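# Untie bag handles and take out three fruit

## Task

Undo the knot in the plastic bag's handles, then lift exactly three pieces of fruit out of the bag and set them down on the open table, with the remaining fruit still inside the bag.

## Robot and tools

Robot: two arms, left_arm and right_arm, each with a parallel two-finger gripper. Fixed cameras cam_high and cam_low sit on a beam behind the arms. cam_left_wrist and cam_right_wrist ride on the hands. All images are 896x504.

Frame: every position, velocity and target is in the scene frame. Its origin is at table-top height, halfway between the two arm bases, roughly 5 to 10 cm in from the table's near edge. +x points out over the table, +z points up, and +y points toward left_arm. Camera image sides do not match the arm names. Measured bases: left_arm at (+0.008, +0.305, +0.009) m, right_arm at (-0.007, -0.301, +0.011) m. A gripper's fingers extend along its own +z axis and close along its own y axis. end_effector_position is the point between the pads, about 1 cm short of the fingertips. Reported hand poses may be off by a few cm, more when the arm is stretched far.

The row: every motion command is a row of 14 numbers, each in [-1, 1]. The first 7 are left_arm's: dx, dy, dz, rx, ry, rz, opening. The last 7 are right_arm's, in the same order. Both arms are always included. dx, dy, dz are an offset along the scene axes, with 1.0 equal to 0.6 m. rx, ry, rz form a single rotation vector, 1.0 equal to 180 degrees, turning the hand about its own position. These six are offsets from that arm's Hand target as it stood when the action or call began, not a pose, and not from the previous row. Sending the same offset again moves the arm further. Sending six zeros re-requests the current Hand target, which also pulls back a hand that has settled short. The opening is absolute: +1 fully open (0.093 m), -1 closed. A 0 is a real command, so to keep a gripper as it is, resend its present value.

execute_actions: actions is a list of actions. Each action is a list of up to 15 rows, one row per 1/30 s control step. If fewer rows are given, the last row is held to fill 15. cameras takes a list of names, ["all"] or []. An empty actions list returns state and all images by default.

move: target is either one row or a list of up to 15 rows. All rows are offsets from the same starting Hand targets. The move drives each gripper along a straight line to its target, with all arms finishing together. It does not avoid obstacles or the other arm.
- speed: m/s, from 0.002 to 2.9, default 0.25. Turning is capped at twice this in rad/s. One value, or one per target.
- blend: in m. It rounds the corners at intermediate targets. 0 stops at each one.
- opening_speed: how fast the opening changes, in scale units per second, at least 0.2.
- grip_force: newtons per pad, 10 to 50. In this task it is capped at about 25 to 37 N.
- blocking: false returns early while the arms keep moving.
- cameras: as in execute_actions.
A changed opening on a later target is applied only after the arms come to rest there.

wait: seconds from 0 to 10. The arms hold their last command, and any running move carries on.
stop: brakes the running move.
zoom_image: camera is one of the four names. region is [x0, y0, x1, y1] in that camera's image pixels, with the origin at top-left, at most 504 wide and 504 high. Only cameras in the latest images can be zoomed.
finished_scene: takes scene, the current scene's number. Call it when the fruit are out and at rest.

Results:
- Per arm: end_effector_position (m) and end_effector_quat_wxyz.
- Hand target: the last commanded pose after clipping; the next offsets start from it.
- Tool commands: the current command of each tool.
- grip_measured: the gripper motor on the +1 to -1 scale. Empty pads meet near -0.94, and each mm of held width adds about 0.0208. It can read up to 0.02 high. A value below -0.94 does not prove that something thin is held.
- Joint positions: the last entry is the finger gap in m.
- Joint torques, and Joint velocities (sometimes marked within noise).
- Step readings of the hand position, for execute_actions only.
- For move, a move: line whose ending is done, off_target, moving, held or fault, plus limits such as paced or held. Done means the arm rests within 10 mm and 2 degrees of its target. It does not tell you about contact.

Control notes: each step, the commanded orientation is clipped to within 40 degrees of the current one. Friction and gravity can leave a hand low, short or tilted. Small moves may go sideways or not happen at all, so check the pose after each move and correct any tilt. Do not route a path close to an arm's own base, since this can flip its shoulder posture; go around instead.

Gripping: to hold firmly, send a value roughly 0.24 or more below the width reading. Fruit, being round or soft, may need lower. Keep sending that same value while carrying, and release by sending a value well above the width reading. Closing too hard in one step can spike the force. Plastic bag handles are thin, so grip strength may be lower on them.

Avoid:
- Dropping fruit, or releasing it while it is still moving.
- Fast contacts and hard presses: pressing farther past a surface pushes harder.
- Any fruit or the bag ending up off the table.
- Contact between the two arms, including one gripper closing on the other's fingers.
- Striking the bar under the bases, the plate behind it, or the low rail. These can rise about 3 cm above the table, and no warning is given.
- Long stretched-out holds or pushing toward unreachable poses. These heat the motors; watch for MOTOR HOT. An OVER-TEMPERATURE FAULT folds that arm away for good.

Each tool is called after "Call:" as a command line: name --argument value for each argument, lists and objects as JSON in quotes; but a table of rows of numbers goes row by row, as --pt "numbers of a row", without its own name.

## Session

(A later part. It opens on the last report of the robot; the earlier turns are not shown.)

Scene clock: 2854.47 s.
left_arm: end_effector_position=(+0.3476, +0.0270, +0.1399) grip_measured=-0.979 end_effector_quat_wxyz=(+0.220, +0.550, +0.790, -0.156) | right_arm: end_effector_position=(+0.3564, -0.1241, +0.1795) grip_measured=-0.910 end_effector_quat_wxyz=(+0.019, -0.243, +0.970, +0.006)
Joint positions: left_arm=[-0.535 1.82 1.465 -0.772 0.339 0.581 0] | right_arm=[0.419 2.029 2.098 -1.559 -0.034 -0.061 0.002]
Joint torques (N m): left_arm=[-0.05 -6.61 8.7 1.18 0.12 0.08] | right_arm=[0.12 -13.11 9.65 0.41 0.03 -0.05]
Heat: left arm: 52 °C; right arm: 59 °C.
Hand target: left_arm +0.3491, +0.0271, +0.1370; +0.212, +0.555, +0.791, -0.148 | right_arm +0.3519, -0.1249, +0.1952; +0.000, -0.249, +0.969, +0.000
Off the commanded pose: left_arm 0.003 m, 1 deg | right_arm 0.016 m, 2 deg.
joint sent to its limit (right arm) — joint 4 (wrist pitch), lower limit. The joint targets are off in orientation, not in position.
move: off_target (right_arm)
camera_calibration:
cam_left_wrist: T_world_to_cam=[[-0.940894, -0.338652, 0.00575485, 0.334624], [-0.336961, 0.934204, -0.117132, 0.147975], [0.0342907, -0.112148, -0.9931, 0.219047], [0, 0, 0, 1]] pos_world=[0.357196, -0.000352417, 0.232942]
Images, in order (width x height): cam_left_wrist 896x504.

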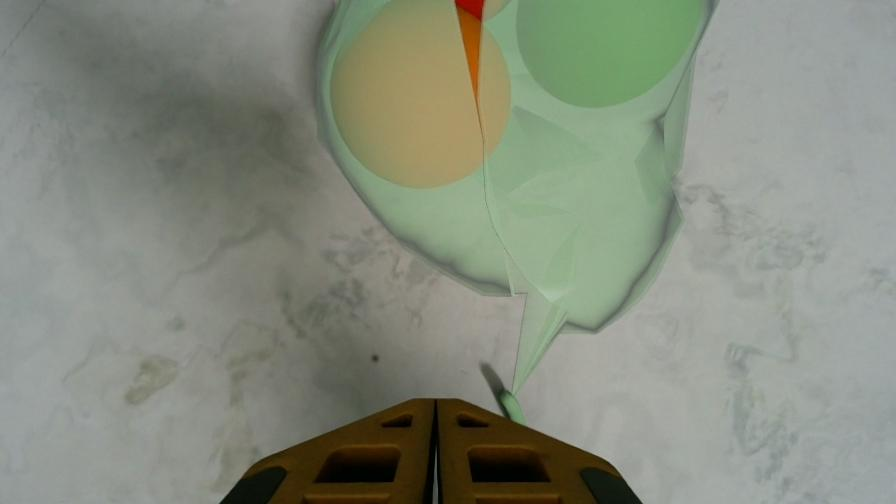

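Call:
move --pt "-0.0035 -0.0627 0.0 -0.154 -0.0587 0.0095 -1 0 0 0 0 0 0 -1" --cameras '["cam_left_wrist","cam_high"]' --speed 0.15

Call:
zoom_image --camera "cam_left_wrist" --region '[200, 0, 700, 420]'

Scene clock: 2919.37 s.
left_arm: end_effector_position=(+0.3520, -0.0108, +0.1335) grip_measured=-0.979 end_effector_quat_wxyz=(+0.411, +0.489, +0.720, -0.273) | right_arm: end_effector_position=(+0.3564, -0.1241, +0.1795) grip_measured=-0.910 end_effector_quat_wxyz=(+0.019, -0.243, +0.970, +0.006)
Joint positions: left_arm=[-0.535 1.729 0.991 0.105 0.535 0.356 0] | right_arm=[0.419 2.029 2.098 -1.559 -0.034 -0.061 0.002]
Joint torques (N m): left_arm=[0.08 -8.81 5.68 2.15 0.34 -0.1] | right_arm=[0.09 -13.07 9.59 0.44 0.02 -0.08]
Heat: left arm: 54 °C; right arm: 59 °C.
Hand target: left_arm +0.3470, -0.0105, +0.1370; +0.412, +0.487, +0.718, -0.279 | right_arm +0.3519, -0.1249, +0.1952; +0.000, -0.249, +0.969, +0.000
Off the commanded pose: left_arm 0.006 m, 1 deg | right_arm 0.016 m, 2 deg.
joint sent to its limit (right arm) — joint 4 (wrist pitch), lower limit. The joint targets are off in orientation, not in position.
move: off_target (right_arm)
camera_calibration:
cam_left_wrist: T_world_to_cam=[[-0.930541, -0.366018, -0.0111179, 0.324343], [-0.295731, 0.769059, -0.566649, 0.227859], [0.215954, -0.524003, -0.823884, 0.117267], [0, 0, 0, 1]] pos_world=[0.343875, 0.00492687, 0.229337]
Images, in order (width x height): cam_high 896x504, cam_left_wrist 896x504.

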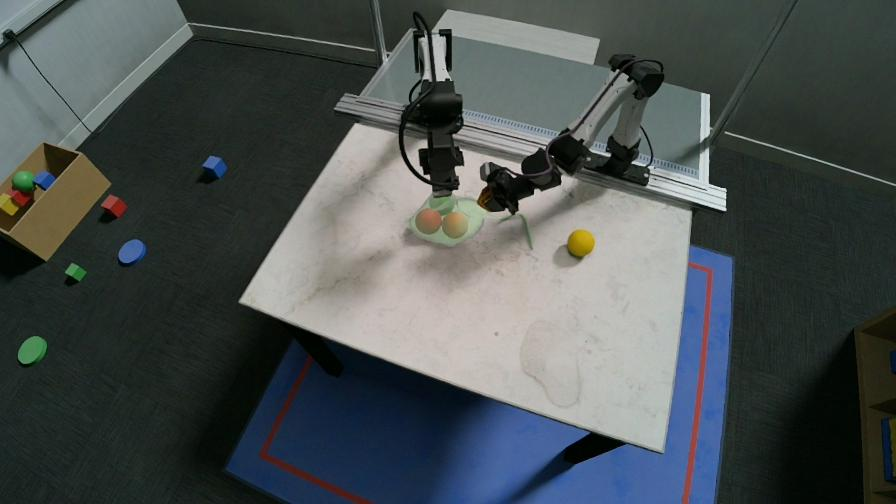

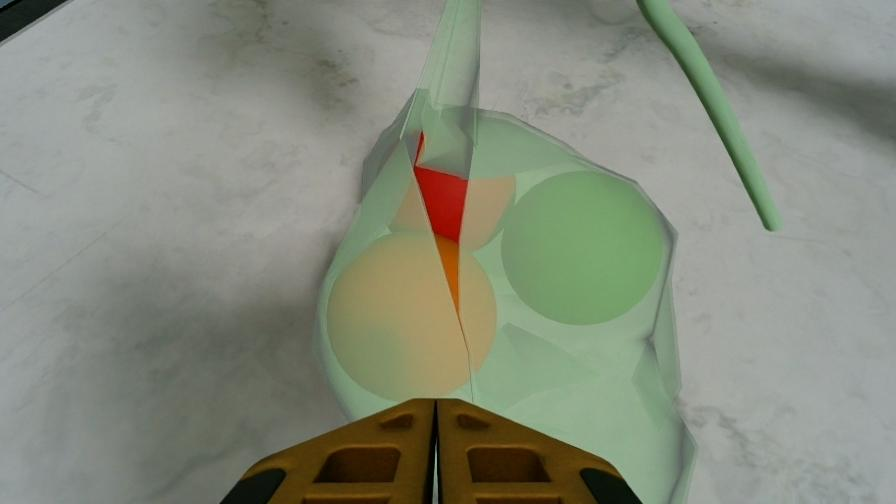

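Scaled by 1.008 from the camera's 896x504 image, which has a finer 1280x720 frame.

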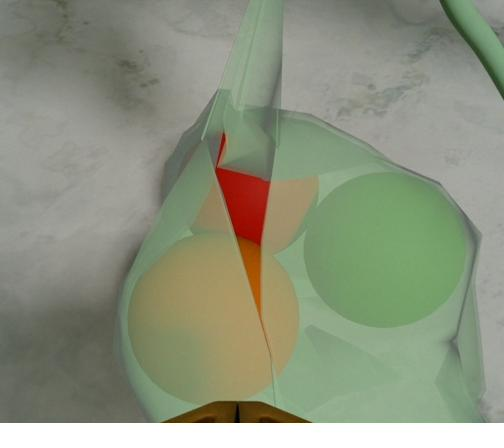

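Call:
move --pt "0 0 0 0 0 0 -1 0 -0.045 0.01 0 0 0 -1" --cameras '["cam_left_wrist"]' --speed 0.08

Scene clock: 2938.37 s.
left_arm: end_effector_position=(+0.3521, -0.0109, +0.1336) grip_measured=-0.979 end_effector_quat_wxyz=(+0.411, +0.489, +0.719, -0.273) | right_arm: end_effector_position=(+0.3608, -0.1455, +0.1897) grip_measured=-0.910 end_effector_quat_wxyz=(+0.030, -0.247, +0.968, +0.005)
Joint positions: left_arm=[-0.535 1.729 0.991 0.105 0.535 0.356 0] | right_arm=[0.364 1.995 2.085 -1.561 -0.034 -0.126 0.002]
Joint torques (N m): left_arm=[0.06 -8.77 5.67 2.12 0.34 -0.13] | right_arm=[-0.61 -13.67 6.46 0.48 0 -0.13]
Heat: left arm: 56 °C; right arm: 59 °C.
Hand target: left_arm +0.3470, -0.0105, +0.1371; +0.412, +0.487, +0.718, -0.279 | right_arm +0.3519, -0.1519, +0.2013; +0.000, -0.248, +0.969, +0.000
Off the commanded pose: left_arm 0.006 m, 1 deg | right_arm 0.016 m, 3 deg.
joint sent to its limit (right arm) — joint 4 (wrist pitch), lower limit. The joint targets are off in orientation, not in position.
move: off_target (right_arm)
camera_calibration:
cam_left_wrist: T_world_to_cam=[[-0.930458, -0.366226, -0.0112446, 0.324345], [-0.295695, 0.768677, -0.567187, 0.228026], [0.216362, -0.524419, -0.823512, 0.117126], [0, 0, 0, 1]] pos_world=[0.343874, 0.00492809, 0.229436]
Images, in order (width x height): cam_left_wrist 896x504.

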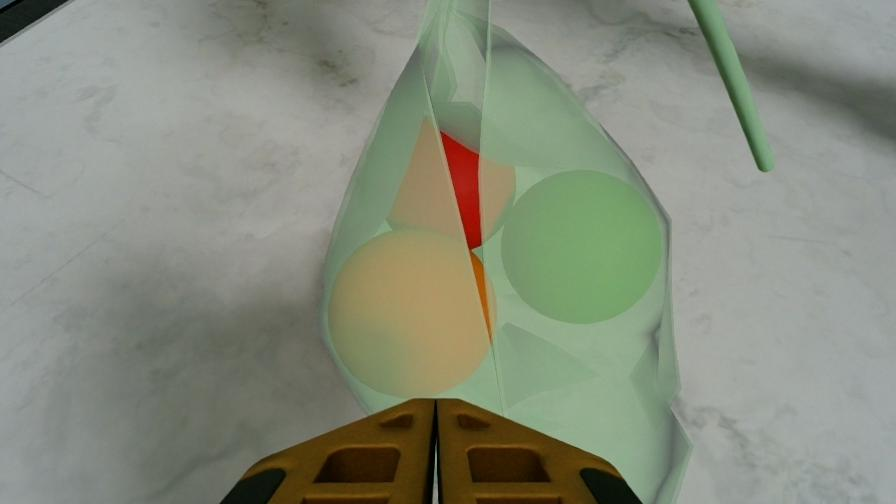

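Call:
move --pt "0.034 -0.107 -0.045 0 0 0 -1 0 0 0 0 0 0 -1" --cameras '["cam_left_wrist"]' --speed 0.08

Scene clock: 2958.53 s.
left_arm: end_effector_position=(+0.3612, -0.0713, +0.1105) grip_measured=-0.979 end_effector_quat_wxyz=(+0.409, +0.493, +0.715, -0.282) | right_arm: end_effector_position=(+0.3608, -0.1455, +0.1897) grip_measured=-0.910 end_effector_quat_wxyz=(+0.030, -0.248, +0.968, +0.005)
Joint positions: left_arm=[-0.648 1.923 1.125 0.202 0.465 0.283 0] | right_arm=[0.364 1.995 2.085 -1.561 -0.034 -0.127 0.002]
Joint torques (N m): left_arm=[0.08 -7.21 8.68 2.2 0.11 -0.11] | right_arm=[-0.68 -13.61 6.61 0.5 0.05 -0.06]
Heat: left arm: 57 °C; right arm: 59 °C.
Hand target: left_arm +0.3674, -0.0746, +0.1100; +0.412, +0.487, +0.718, -0.278 | right_arm +0.3519, -0.1519, +0.2013; +0.000, -0.249, +0.969, +0.000
Off the commanded pose: left_arm 0.007 m, 1 deg | right_arm 0.016 m, 3 deg.
joint sent to its limit (right arm) — joint 4 (wrist pitch), lower limit. The joint targets are off in orientation, not in position.
move: off_target (right_arm)
camera_calibration:
cam_left_wrist: T_world_to_cam=[[-0.937336, -0.348421, -0.00191006, 0.313143], [-0.284419, 0.768299, -0.57343, 0.260501], [0.201263, -0.536954, -0.819252, 0.0685301], [0, 0, 0, 1]] pos_world=[0.353819, -0.05424, 0.206121]
Images, in order (width x height): cam_left_wrist 896x504.

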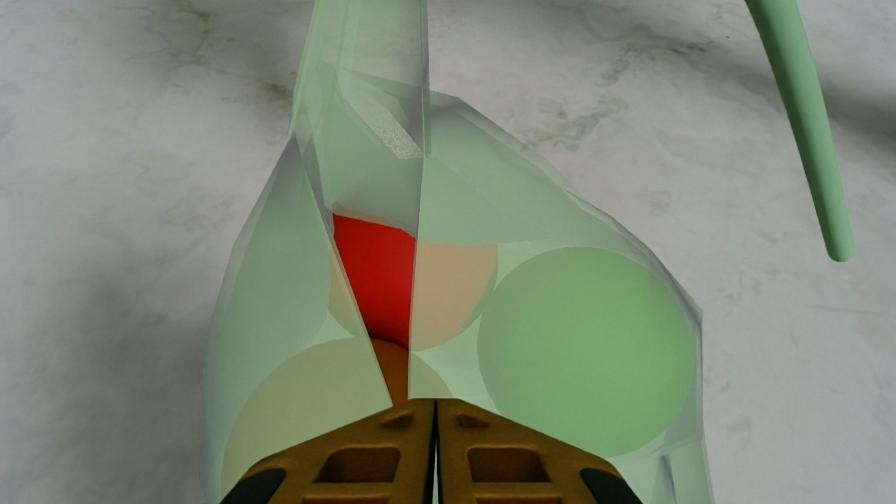

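Call:
move --pt "0.0517 -0.06 -0.02 0 0 0 -1 0 0 0 0 0 0 -1" --cameras '["cam_left_wrist"]' --speed 0.06

Scene clock: 2976.03 s.
left_arm: end_effector_position=(+0.3926, -0.1079, +0.1033) grip_measured=-0.979 end_effector_quat_wxyz=(+0.417, +0.495, +0.707, -0.284) | right_arm: end_effector_position=(+0.3649, -0.1562, +0.1900) grip_measured=-0.910 end_effector_quat_wxyz=(+0.032, -0.241, +0.970, -0.014)
Joint positions: left_arm=[-0.668 2.094 1.33 0.192 0.456 0.276 0] | right_arm=[0.351 1.995 2.085 -1.561 0.004 -0.127 0.002]
Joint torques (N m): left_arm=[-0.02 -8.05 9.31 2.04 0 -0.17] | right_arm=[0.25 -13.65 6.48 0.5 -0.32 -0.08]
Heat: left arm: 54 °C; right arm: 58 °C.
Hand target: left_arm +0.3984, -0.1107, +0.0979; +0.412, +0.487, +0.718, -0.279 | right_arm +0.3520, -0.1520, +0.2013; +0.000, -0.248, +0.969, +0.000
Off the commanded pose: left_arm 0.008 m, 2 deg | right_arm 0.018 m, 4 deg.
joint sent to its limit (right arm) — joint 4 (wrist pitch), lower limit. The joint targets are off in orientation, not in position.
move: off_target (right_arm)
camera_calibration:
cam_left_wrist: T_world_to_cam=[[-0.940022, -0.340867, -0.0130131, 0.332815], [-0.268355, 0.762525, -0.588677, 0.288225], [0.210583, -0.549877, -0.808263, 0.0304217], [0, 0, 0, 1]] pos_world=[0.383794, -0.0896049, 0.198591]
Images, in order (width x height): cam_left_wrist 896x504.

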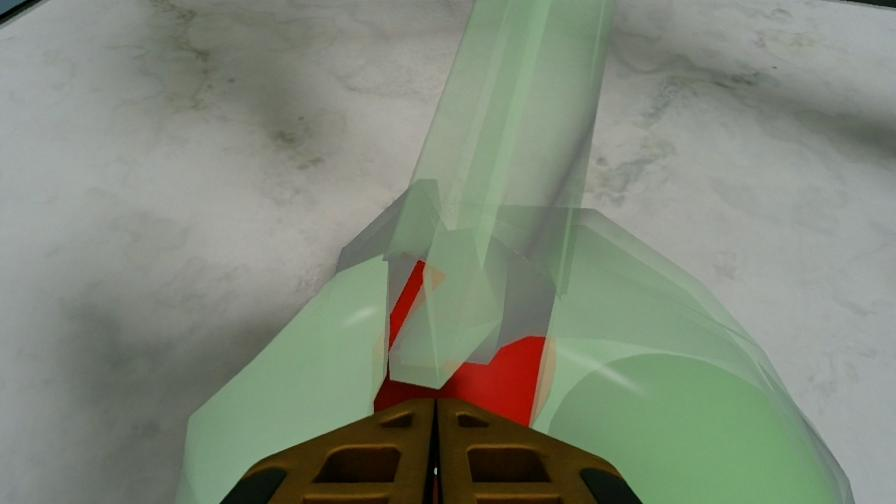

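Call:
execute_actions --actions '[]'

Scene clock: 3018.73 s.
left_arm: end_effector_position=(+0.3926, -0.1080, +0.1034) grip_measured=-0.979 end_effector_quat_wxyz=(+0.417, +0.495, +0.707, -0.284) | right_arm: end_effector_position=(+0.3649, -0.1562, +0.1900) grip_measured=-0.910 end_effector_quat_wxyz=(+0.032, -0.241, +0.970, -0.014)
Joint positions: left_arm=[-0.668 2.094 1.331 0.191 0.456 0.276 0] | right_arm=[0.351 1.995 2.085 -1.561 0.004 -0.127 0.002]
Joint velocities: within noise
Joint torques (N m): left_arm=[0.03 -8.05 9.33 2.02 -0.01 -0.19] | right_arm=[0.18 -13.75 6.52 0.5 -0.34 -0.08]
Heat: left arm: 56 °C; right arm: 58 °C.
Hand target: left_arm +0.3984, -0.1107, +0.0980; +0.412, +0.487, +0.718, -0.279 | right_arm +0.3520, -0.1520, +0.2013; +0.000, -0.248, +0.969, +0.000
Tool commands: left_gripper/opening=-1.0 right_gripper/opening=-1.0
Off the commanded pose: left_arm 0.008 m, 2 deg | right_arm 0.018 m, 4 deg.
camera_calibration:
cam_left_wrist: T_world_to_cam=[[-0.940022, -0.340867, -0.0130131, 0.332817], [-0.268355, 0.762525, -0.588677, 0.288284], [0.210583, -0.549877, -0.808263, 0.0305025], [0, 0, 0, 1]] pos_world=[0.383794, -0.0896049, 0.198691]
cam_right_wrist: T_world_to_cam=[[0.474669, -0.879115, 0.0429808, -0.318834], [-0.829293, -0.430339, 0.356486, 0.20743], [-0.294896, -0.204856, -0.933311, 0.338787], [0, 0, 0, 1]] pos_world=[0.423267, -0.121624, 0.255952]

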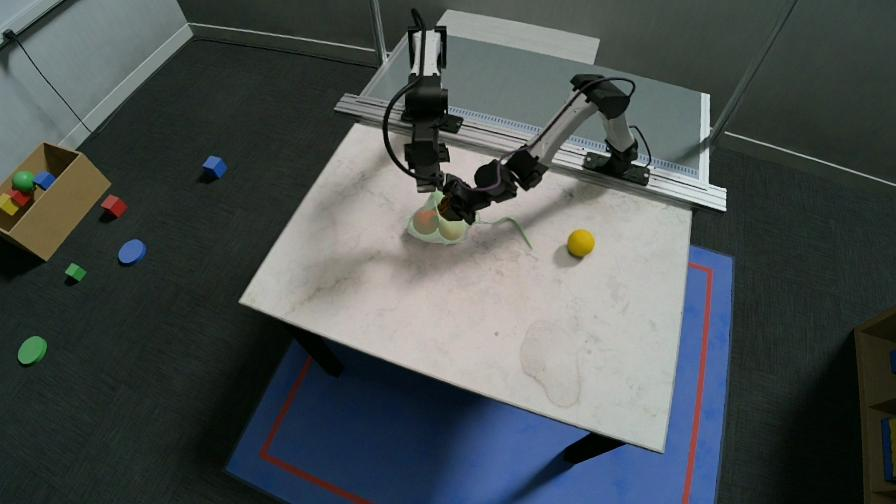

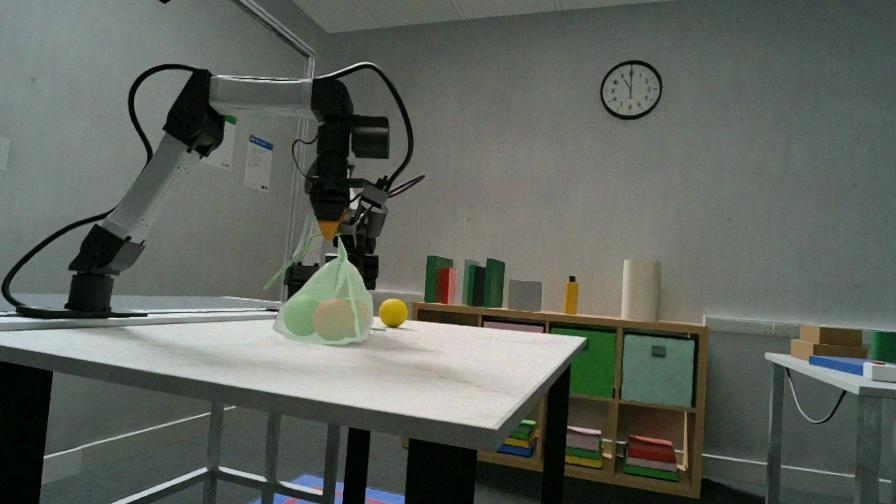

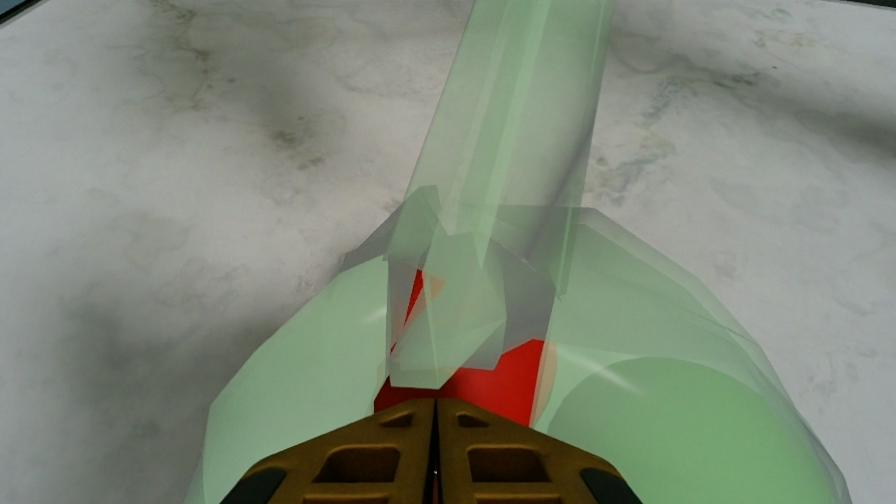

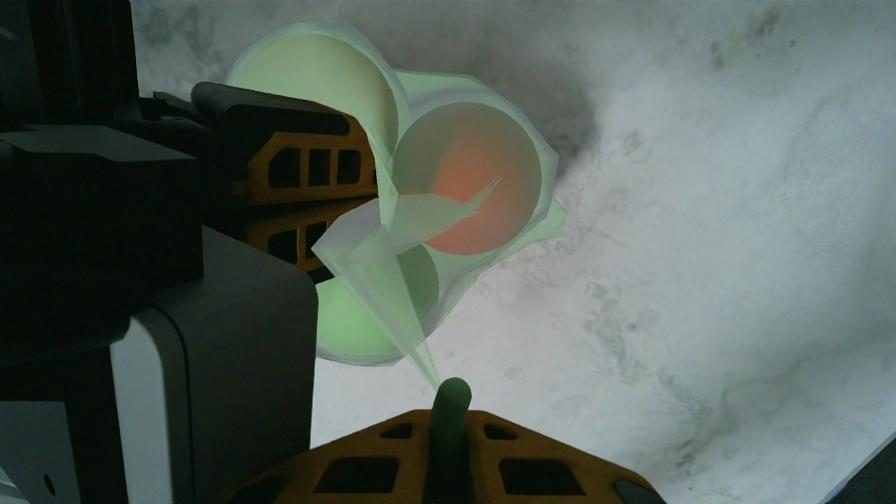

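Call:
move --target '[0,0,0,0,0,0,0.3,0,0,0,0,0,0,-1]' --opening_speed 0.5 --cameras '["cam_left_wrist","cam_high"]'

Call:
zoom_image --camera "cam_high" --region '[370, 160, 530, 260]'

Scene clock: 3038.37 s.
left_arm: end_effector_position=(+0.3926, -0.1080, +0.1034) grip_measured=+0.298 end_effector_quat_wxyz=(+0.417, +0.495, +0.707, -0.284) | right_arm: end_effector_position=(+0.3649, -0.1562, +0.1900) grip_measured=-0.910 end_effector_quat_wxyz=(+0.032, -0.241, +0.970, -0.014)
Joint positions: left_arm=[-0.668 2.094 1.331 0.191 0.456 0.276 0.06] | right_arm=[0.351 1.995 2.085 -1.561 0.004 -0.127 0.002]
Joint torques (N m): left_arm=[0.02 -8.06 9.28 2.01 0 -0.18] | right_arm=[0.17 -13.68 6.67 0.51 -0.33 -0.1]
Heat: left arm: 56 °C; right arm: 58 °C.
Hand target: left_arm +0.3984, -0.1107, +0.0980; +0.412, +0.487, +0.718, -0.279 | right_arm +0.3520, -0.1520, +0.2013; +0.000, -0.248, +0.969, +0.000
Off the commanded pose: left_arm 0.008 m, 2 deg | right_arm 0.018 m, 4 deg.
joint sent to its limit (right arm) — joint 4 (wrist pitch), lower limit. The joint targets are off in orientation, not in position.
move: off_target (right_arm)
camera_calibration:
cam_left_wrist: T_world_to_cam=[[-0.940022, -0.340867, -0.0130131, 0.332817], [-0.268355, 0.762525, -0.588677, 0.288284], [0.210583, -0.549877, -0.808263, 0.0305025], [0, 0, 0, 1]] pos_world=[0.383794, -0.0896049, 0.198691]
Images, in order (width x height): cam_high 896x504, cam_left_wrist 896x504.

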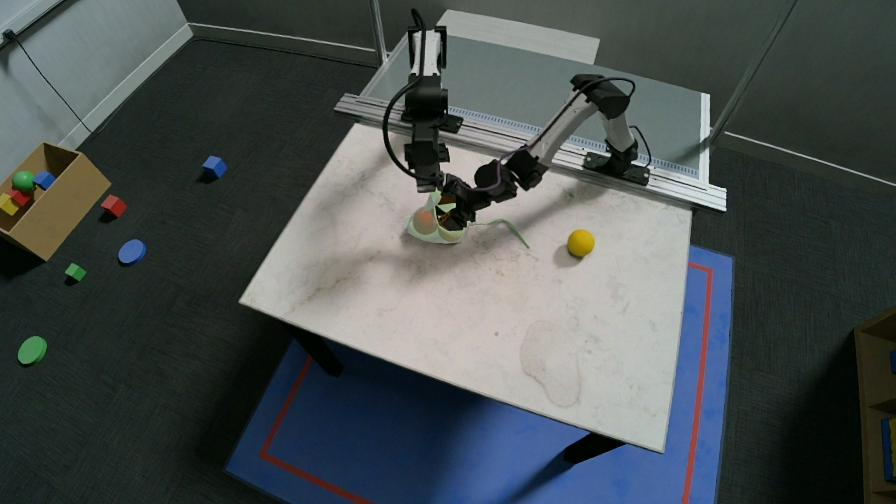

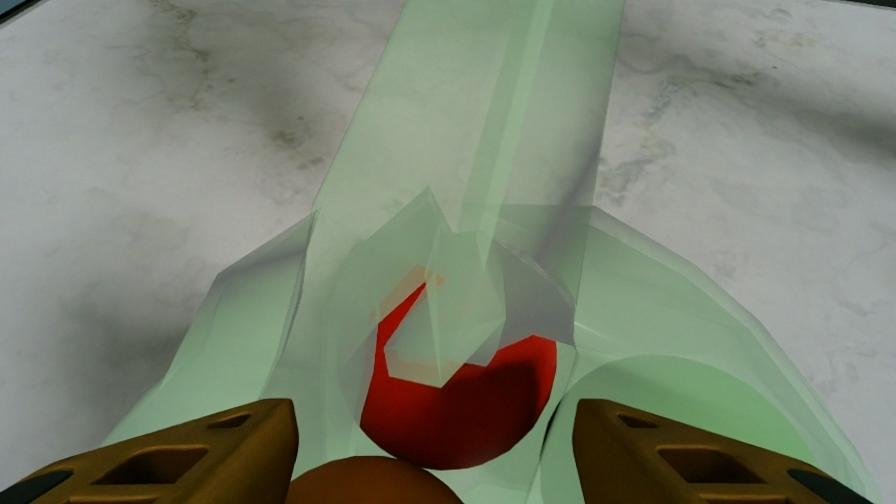

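Scaled by 3.150 from the camera's 896x504 image, which has a finer 1280x720 frame.

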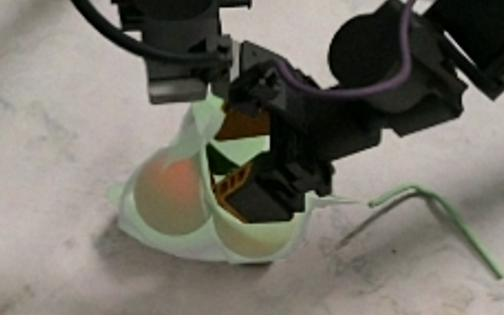

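Call:
move --target '[0,0,0,0,0,0,1,0,0,0,0,0,0,-1]' --opening_speed 0.5 --cameras '["cam_left_wrist","cam_high"]'

Call:
zoom_image --camera "cam_high" --region '[370, 160, 530, 260]'

Scene clock: 3046.93 s.
left_arm: end_effector_position=(+0.3926, -0.1080, +0.1034) grip_measured=+1.000 end_effector_quat_wxyz=(+0.417, +0.495, +0.707, -0.284) | right_arm: end_effector_position=(+0.3649, -0.1562, +0.1900) grip_measured=-0.910 end_effector_quat_wxyz=(+0.032, -0.241, +0.970, -0.014)
Joint positions: left_arm=[-0.668 2.094 1.331 0.191 0.456 0.276 0.093] | right_arm=[0.351 1.995 2.085 -1.561 0.004 -0.127 0.002]
Joint torques (N m): left_arm=[0.02 -8.09 9.31 2.02 0.01 -0.2] | right_arm=[0.2 -13.59 6.56 0.46 -0.34 -0.09]
Heat: left arm: 57 °C; right arm: 58 °C.
Hand target: left_arm +0.3984, -0.1107, +0.0980; +0.412, +0.487, +0.718, -0.279 | right_arm +0.3520, -0.1520, +0.2013; +0.000, -0.248, +0.969, +0.000
Off the commanded pose: left_arm 0.008 m, 2 deg | right_arm 0.018 m, 4 deg.
joint sent to its limit (right arm) — joint 4 (wrist pitch), lower limit. The joint targets are off in orientation, not in position.
move: off_target (right_arm)
camera_calibration:
cam_left_wrist: T_world_to_cam=[[-0.940022, -0.340867, -0.0130131, 0.332817], [-0.268355, 0.762525, -0.588677, 0.288284], [0.210583, -0.549877, -0.808263, 0.0305025], [0, 0, 0, 1]] pos_world=[0.383794, -0.0896049, 0.198691]
Images, in order (width x height): cam_high 896x504, cam_left_wrist 896x504.

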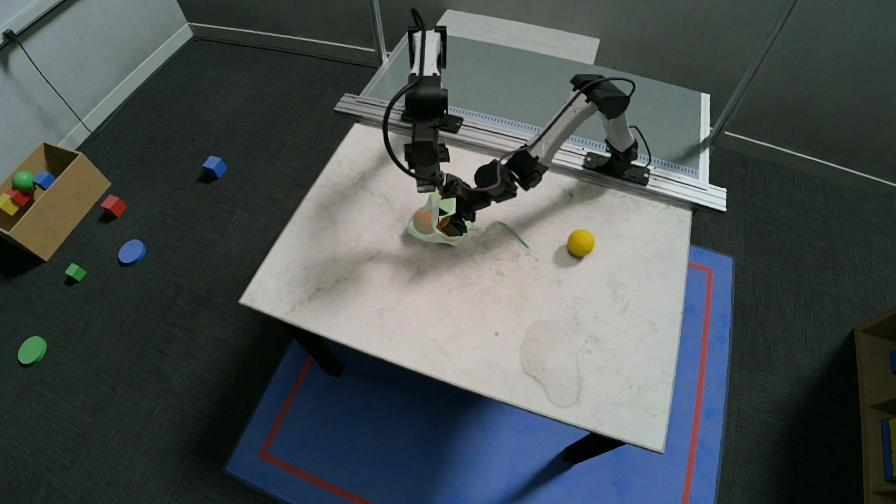

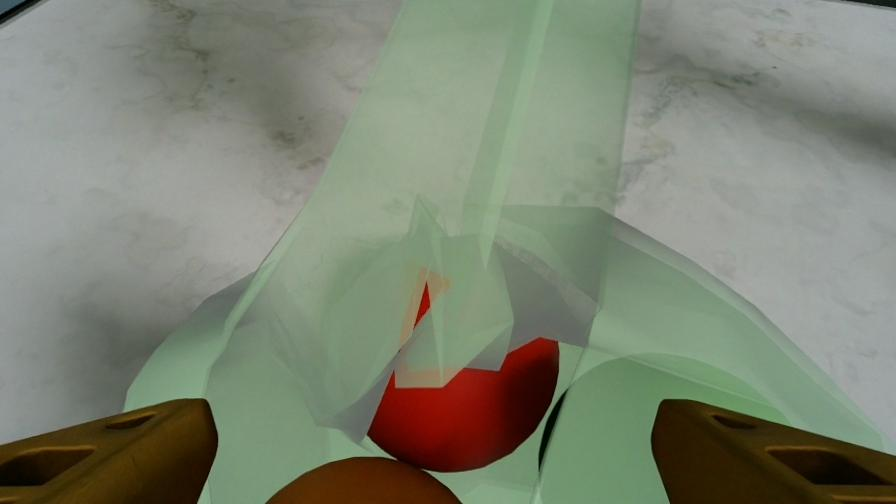

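Scaled by 3.150 from the camera's 896x504 image, which has a finer 1280x720 frame.

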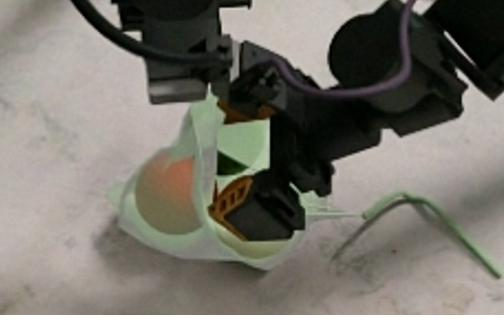

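Call:
move --target '[0.0143,0.026,-0.003,0.077,0.0294,-0.0048,1,0,0,0,0,0,0,-1]' --speed 0.04 --cameras '["cam_left_wrist","cam_high"]'

Call:
zoom_image --camera "cam_high" --region '[370, 160, 530, 260]'

Scene clock: 3096.70 s.
left_arm: end_effector_position=(+0.3918, -0.0972, +0.1057) grip_measured=+1.000 end_effector_quat_wxyz=(+0.313, +0.541, +0.744, -0.238) | right_arm: end_effector_position=(+0.3722, -0.1678, +0.1909) grip_measured=-0.910 end_effector_quat_wxyz=(+0.041, -0.234, +0.970, -0.040)
Joint positions: left_arm=[-0.661 2.131 1.614 -0.339 0.428 0.409 0.093] | right_arm=[0.339 1.995 2.085 -1.548 0.057 -0.127 0.002]
Joint torques (N m): left_arm=[0.7 -7.79 9.42 1.86 -0.26 -0.22] | right_arm=[1.05 -13.72 6.64 0.36 -0.8 -0.13]
Heat: left arm: 57 °C; right arm: 58 °C.
Hand target: left_arm +0.4071, -0.0950, +0.0962; +0.315, +0.525, +0.761, -0.215 | right_arm +0.3520, -0.1520, +0.2013; +0.000, -0.249, +0.969, +0.000
Off the commanded pose: left_arm 0.018 m, 4 deg | right_arm 0.028 m, 7 deg.
joint sent to its limit (right arm) — joint 4 (wrist pitch), lower limit. The joint targets are off in orientation, not in position.
move: off_target (left_arm, right_arm)
camera_calibration:
cam_left_wrist: T_world_to_cam=[[-0.955396, -0.294902, 0.0158347, 0.343208], [-0.279636, 0.886092, -0.369654, 0.274528], [0.0949807, -0.357594, -0.929034, 0.11517], [0, 0, 0, 1]] pos_world=[0.393728, -0.100861, 0.203043]
Images, in order (width x height): cam_high 896x504, cam_left_wrist 896x504.

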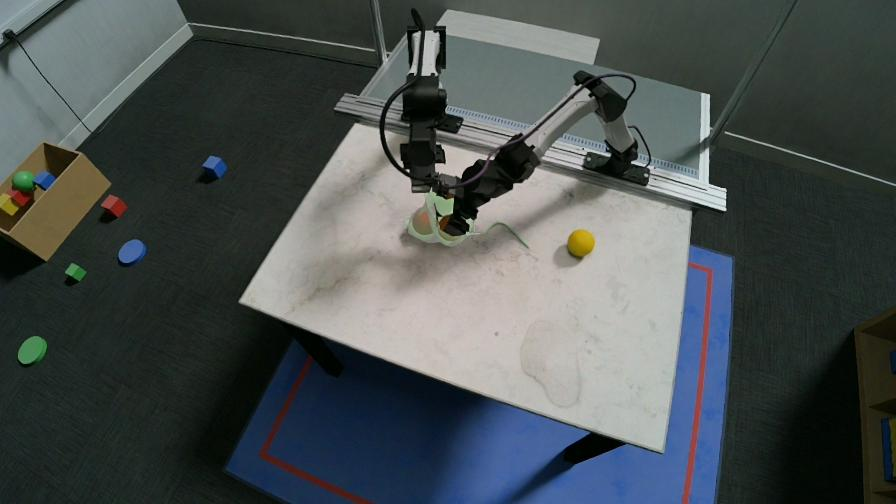

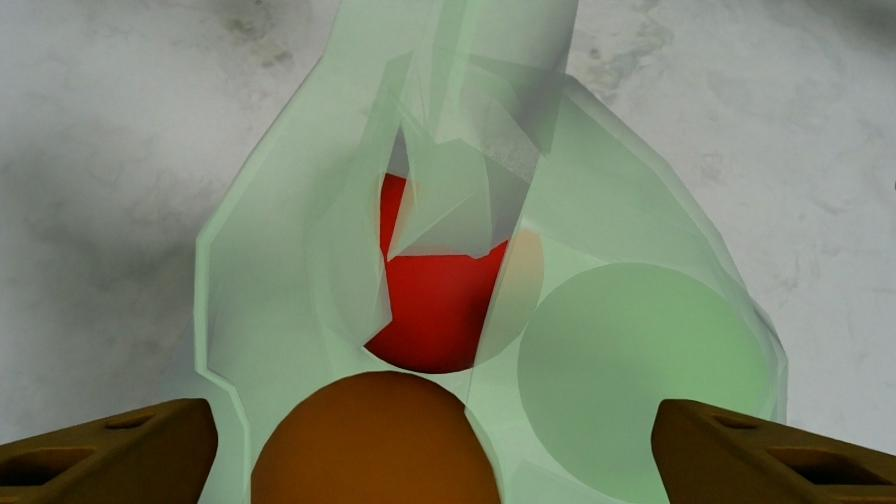

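Scaled by 3.150 from the camera's 896x504 image, which has a finer 1280x720 frame.

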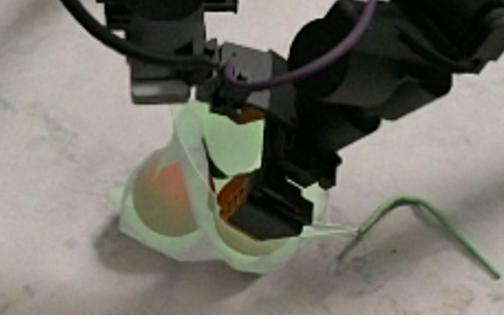

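Call:
move --target '[0,0,0,0,0,0,1,0,-0.075,0,0,0,0,-1]' --speed 0.05 --cameras '["cam_left_wrist","cam_right_wrist"]'

Call:
zoom_image --camera "cam_left_wrist" --region '[150, 0, 850, 504]'

Scene clock: 3147.53 s.
left_arm: end_effector_position=(+0.3991, -0.0949, +0.1005) grip_measured=+1.000 end_effector_quat_wxyz=(+0.314, +0.532, +0.754, -0.221) | right_arm: end_effector_position=(+0.3624, -0.1930, +0.1896) grip_measured=-0.910 end_effector_quat_wxyz=(+0.020, -0.248, +0.968, -0.005)
Joint positions: left_arm=[-0.661 2.145 1.625 -0.339 0.387 0.398 0.093] | right_arm=[0.249 1.954 2.02 -1.56 -0.025 -0.243 0.002]
Joint torques (N m): left_arm=[0.69 -8.65 9.02 1.85 0.11 -0.12] | right_arm=[-0.81 -13.48 6.6 0.42 -0.11 -0.05]
Heat: left arm: 53 °C; right arm: 59 °C.
Hand target: left_arm +0.4072, -0.0950, +0.0962; +0.315, +0.525, +0.761, -0.215 | right_arm +0.3520, -0.1969, +0.2012; +0.000, -0.248, +0.969, +0.000
Off the commanded pose: left_arm 0.009 m, 1 deg | right_arm 0.016 m, 2 deg.
joint sent to its limit (right arm) — joint 4 (wrist pitch), lower limit. The joint targets are off in orientation, not in position.
move: off_target (right_arm)
camera_calibration:
cam_left_wrist: T_world_to_cam=[[-0.944625, -0.32815, -0.000871622, 0.345218], [-0.306877, 0.884321, -0.351857, 0.281492], [0.116233, -0.332105, -0.936053, 0.105146], [0, 0, 0, 1]] pos_world=[0.400264, -0.100726, 0.197768]
cam_right_wrist: T_world_to_cam=[[0.489181, -0.871968, 0.0193211, -0.34936], [-0.812305, -0.447419, 0.374136, 0.17688], [-0.31759, -0.198715, -0.927173, 0.338449], [0, 0, 0, 1]] pos_world=[0.422068, -0.158237, 0.254374]
Images, in order (width x height): cam_left_wrist 896x504, cam_right_wrist 896x504.

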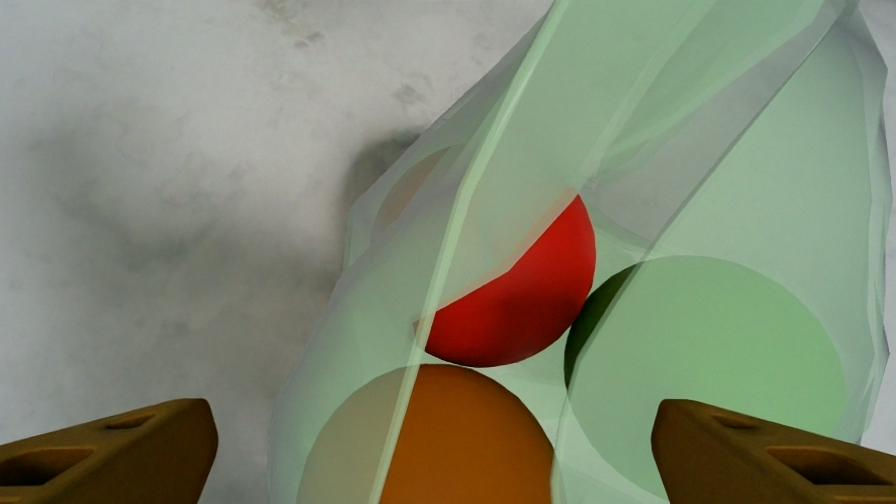

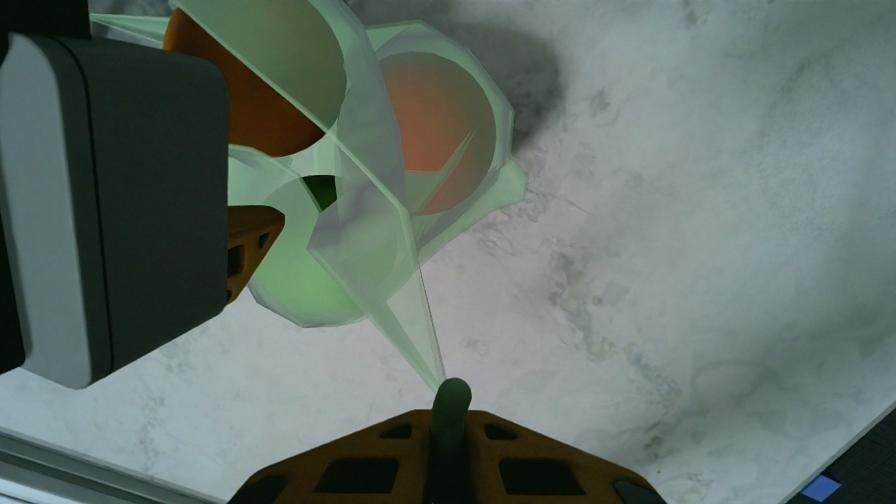

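Region (150, 0, 850, 504) is 700x504 pixels. A region can be at most 504 by 504 pixels.

Call:
move --pt "0 0 0.075 0 0 0 1 0 0 0 0 0 0 -1" --pt "-0.0287 -0.0267 0.075 0 0 0 -1 0 0 0 0 0 0 -1" --pt "-0.0287 -0.0267 0.03 0 0 0 -1 0 0 0 0 0 0 -1" --speed 0.08 --cameras '["cam_left_wrist","cam_right_wrist"]'

Scene clock: 3182.13 s.
left_arm: end_effector_position=(+0.3901, -0.1123, +0.1157) grip_measured=-0.979 end_effector_quat_wxyz=(+0.313, +0.530, +0.757, -0.219) | right_arm: end_effector_position=(+0.3598, -0.1948, +0.1895) grip_measured=-0.910 end_effector_quat_wxyz=(+0.014, -0.248, +0.969, -0.005)
Joint positions: left_arm=[-0.705 2.145 1.688 -0.392 0.352 0.357 0] | right_arm=[0.246 1.954 2.02 -1.572 -0.025 -0.245 0.002]
Joint torques (N m): left_arm=[0.09 -10.96 6.02 1.98 0.1 -0.11] | right_arm=[-0.59 -13.56 6.45 0.54 -0.11 -0.08]
Heat: left arm: 61 °C; right arm: 54 °C.
Hand target: left_arm +0.3899, -0.1110, +0.1142; +0.315, +0.525, +0.761, -0.215 | right_arm +0.3520, -0.1970, +0.2012; +0.000, -0.248, +0.969, +0.000
Off the commanded pose: left_arm 0.002 m, 1 deg | right_arm 0.014 m, 2 deg.
joint sent to its limit (right arm) — joint 4 (wrist pitch), lower limit. The joint targets are off in orientation, not in position.
move: off_target (right_arm); target 2's new opening was sent with left_arm's hand 0.013 m and 1 deg from that target
camera_calibration:
cam_left_wrist: T_world_to_cam=[[-0.94204, -0.335499, 0.00057572, 0.32901], [-0.314726, 0.883115, -0.347931, 0.301893], [0.116222, -0.327946, -0.93752, 0.115223], [0, 0, 0, 1]] pos_world=[0.391563, -0.118437, 0.212872]
cam_right_wrist: T_world_to_cam=[[0.487981, -0.872699, 0.0164803, -0.348833], [-0.808593, -0.444863, 0.385065, 0.171061], [-0.328714, -0.20123, -0.922742, 0.339868], [0, 0, 0, 1]] pos_world=[0.420262, -0.159936, 0.25349]
Images, in order (width x height): cam_left_wrist 896x504, cam_right_wrist 896x504.

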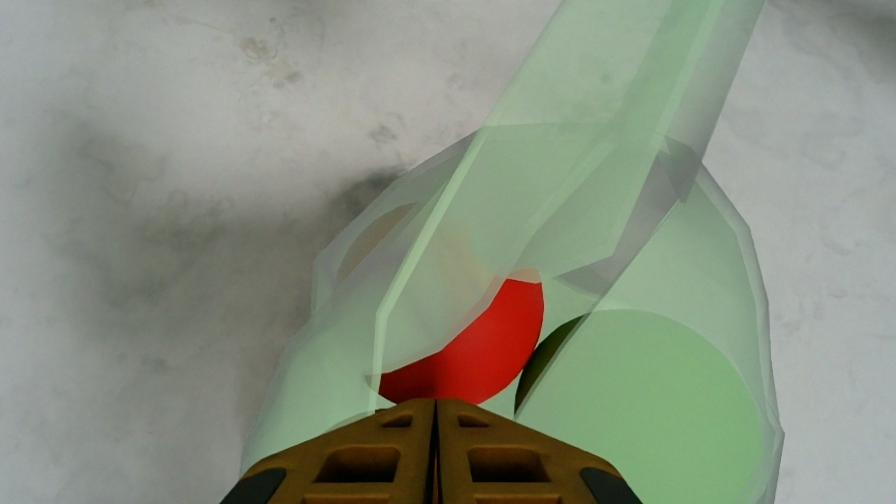

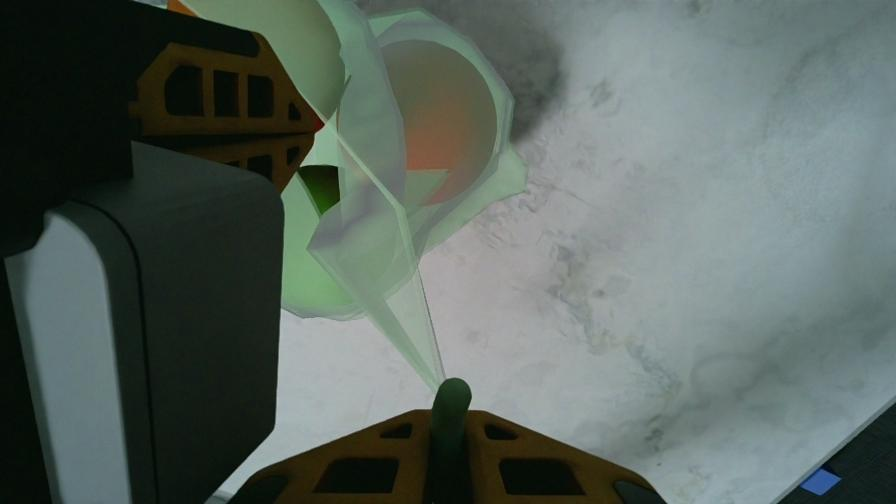

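Call:
move --target '[-0.006,0.0067,-0.067,0,0,0,-1,0,0,0,0,0,0,-1]' --speed 0.04 --cameras '["cam_left_wrist","cam_right_wrist"]'

Scene clock: 3190.57 s.
left_arm: end_effector_position=(+0.3901, -0.1122, +0.0938) grip_measured=-0.979 end_effector_quat_wxyz=(+0.335, +0.529, +0.748, -0.222) | right_arm: end_effector_position=(+0.3598, -0.1948, +0.1895) grip_measured=-0.910 end_effector_quat_wxyz=(+0.014, -0.248, +0.969, -0.005)
Joint positions: left_arm=[-0.705 2.145 1.566 -0.221 0.352 0.357 0] | right_arm=[0.246 1.954 2.02 -1.572 -0.025 -0.245 0.002]
Joint torques (N m): left_arm=[0.14 -9.01 5.6 1.87 0.08 -0.11] | right_arm=[-0.59 -13.49 6.37 0.55 -0.12 -0.08]
Heat: left arm: 64 °C; right arm: 54 °C.
Hand target: left_arm +0.3862, -0.1070, +0.0739; +0.314, +0.525, +0.761, -0.215 | right_arm +0.3520, -0.1970, +0.2012; +0.000, -0.248, +0.969, +0.000
Off the commanded pose: left_arm 0.021 m, 3 deg | right_arm 0.014 m, 2 deg.
joint sent to its limit (right arm) — joint 4 (wrist pitch), lower limit. The joint targets are off in orientation, not in position.
move: off_target (left_arm, right_arm)
camera_calibration:
cam_left_wrist: T_world_to_cam=[[-0.941871, -0.335169, -0.023241, 0.331261], [-0.300566, 0.871501, -0.387488, 0.291024], [0.150129, -0.357978, -0.921582, 0.076675], [0, 0, 0, 1]] pos_world=[0.387966, -0.115151, 0.191129]
cam_right_wrist: T_world_to_cam=[[0.487981, -0.872699, 0.0164803, -0.348833], [-0.808593, -0.444863, 0.385065, 0.171061], [-0.328714, -0.20123, -0.922742, 0.339868], [0, 0, 0, 1]] pos_world=[0.420262, -0.159936, 0.25349]
Images, in order (width x height): cam_left_wrist 896x504, cam_right_wrist 896x504.

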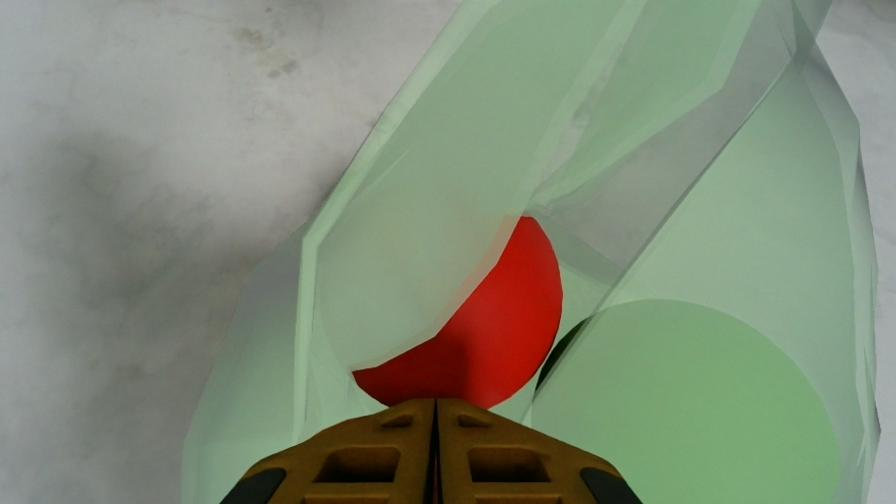

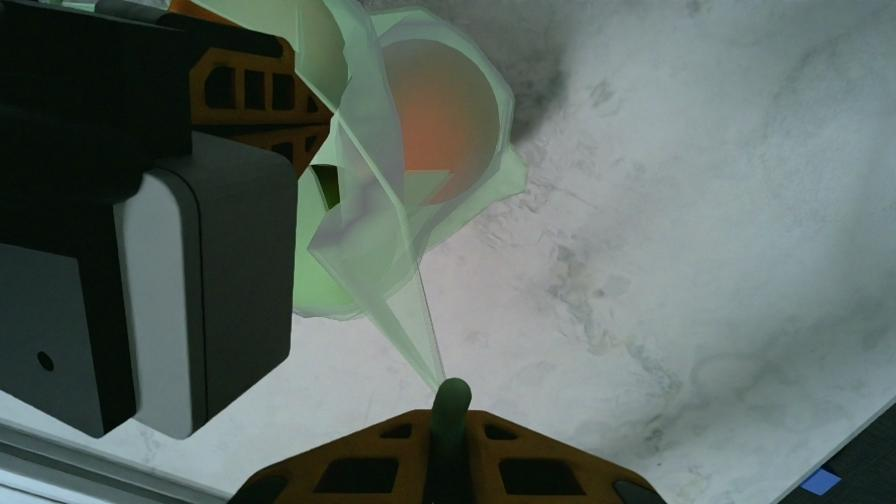

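Call:
move --target '[0,0,-0.02,0,0,0,-1,0,0,0,0,0,0,-1]' --speed 0.03 --cameras '["cam_left_wrist","cam_low"]'

Call:
zoom_image --camera "cam_low" --region '[240, 200, 420, 360]'

Scene clock: 3202.60 s.
left_arm: end_effector_position=(+0.3928, -0.1145, +0.0926) grip_measured=-0.979 end_effector_quat_wxyz=(+0.349, +0.528, +0.741, -0.223) | right_arm: end_effector_position=(+0.3598, -0.1948, +0.1895) grip_measured=-0.910 end_effector_quat_wxyz=(+0.014, -0.248, +0.969, -0.005)
Joint positions: left_arm=[-0.705 2.148 1.544 -0.164 0.352 0.357 0] | right_arm=[0.246 1.954 2.02 -1.572 -0.025 -0.245 0.002]
Joint torques (N m): left_arm=[0.09 -8.03 5.42 1.75 0.08 -0.14] | right_arm=[-0.58 -13.56 6.43 0.54 -0.11 -0.08]
Heat: left arm: 63 °C; right arm: 54 °C.
Hand target: left_arm +0.3863, -0.1071, +0.0620; +0.315, +0.525, +0.761, -0.215 | right_arm +0.3520, -0.1970, +0.2012; +0.000, -0.248, +0.969, +0.000
Off the commanded pose: left_arm 0.032 m, 5 deg | right_arm 0.014 m, 2 deg.
joint sent to its limit (right arm) — joint 4 (wrist pitch), lower limit. The joint targets are off in orientation, not in position.
move: off_target (left_arm, right_arm)
camera_calibration:
cam_left_wrist: T_world_to_cam=[[-0.941285, -0.335435, -0.0382888, 0.334035], [-0.290871, 0.86331, -0.41242, 0.290974], [0.171395, -0.377068, -0.910189, 0.0627399], [0, 0, 0, 1]] pos_world=[0.388305, -0.115497, 0.189899]
Images, in order (width x height): cam_low 896x504, cam_left_wrist 896x504.

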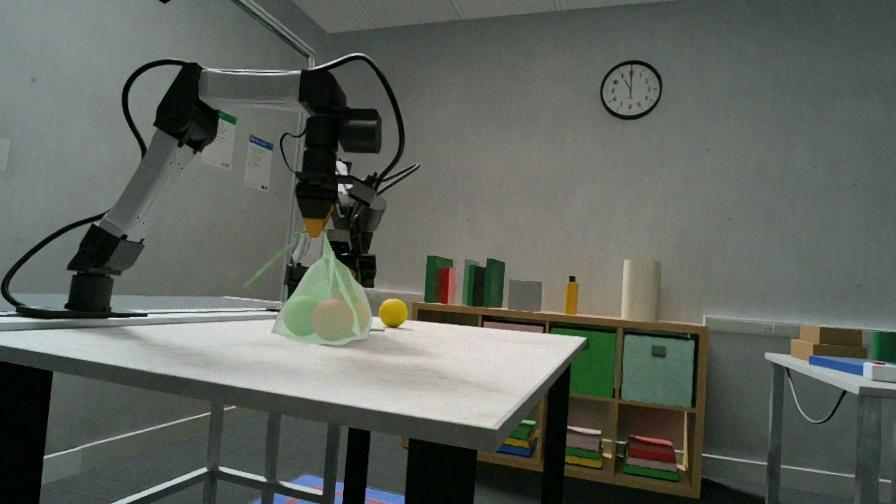

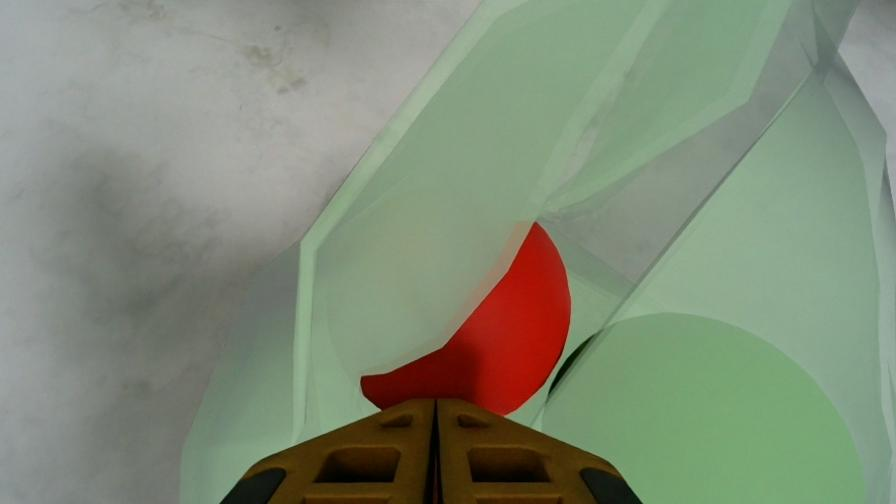

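Scaled by 2.800 from the camera's 896x504 image, which has a finer 1280x720 frame.

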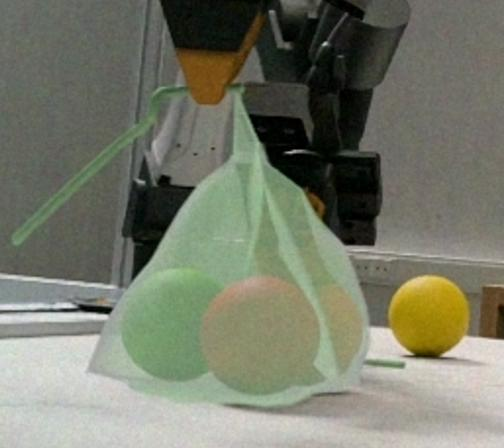

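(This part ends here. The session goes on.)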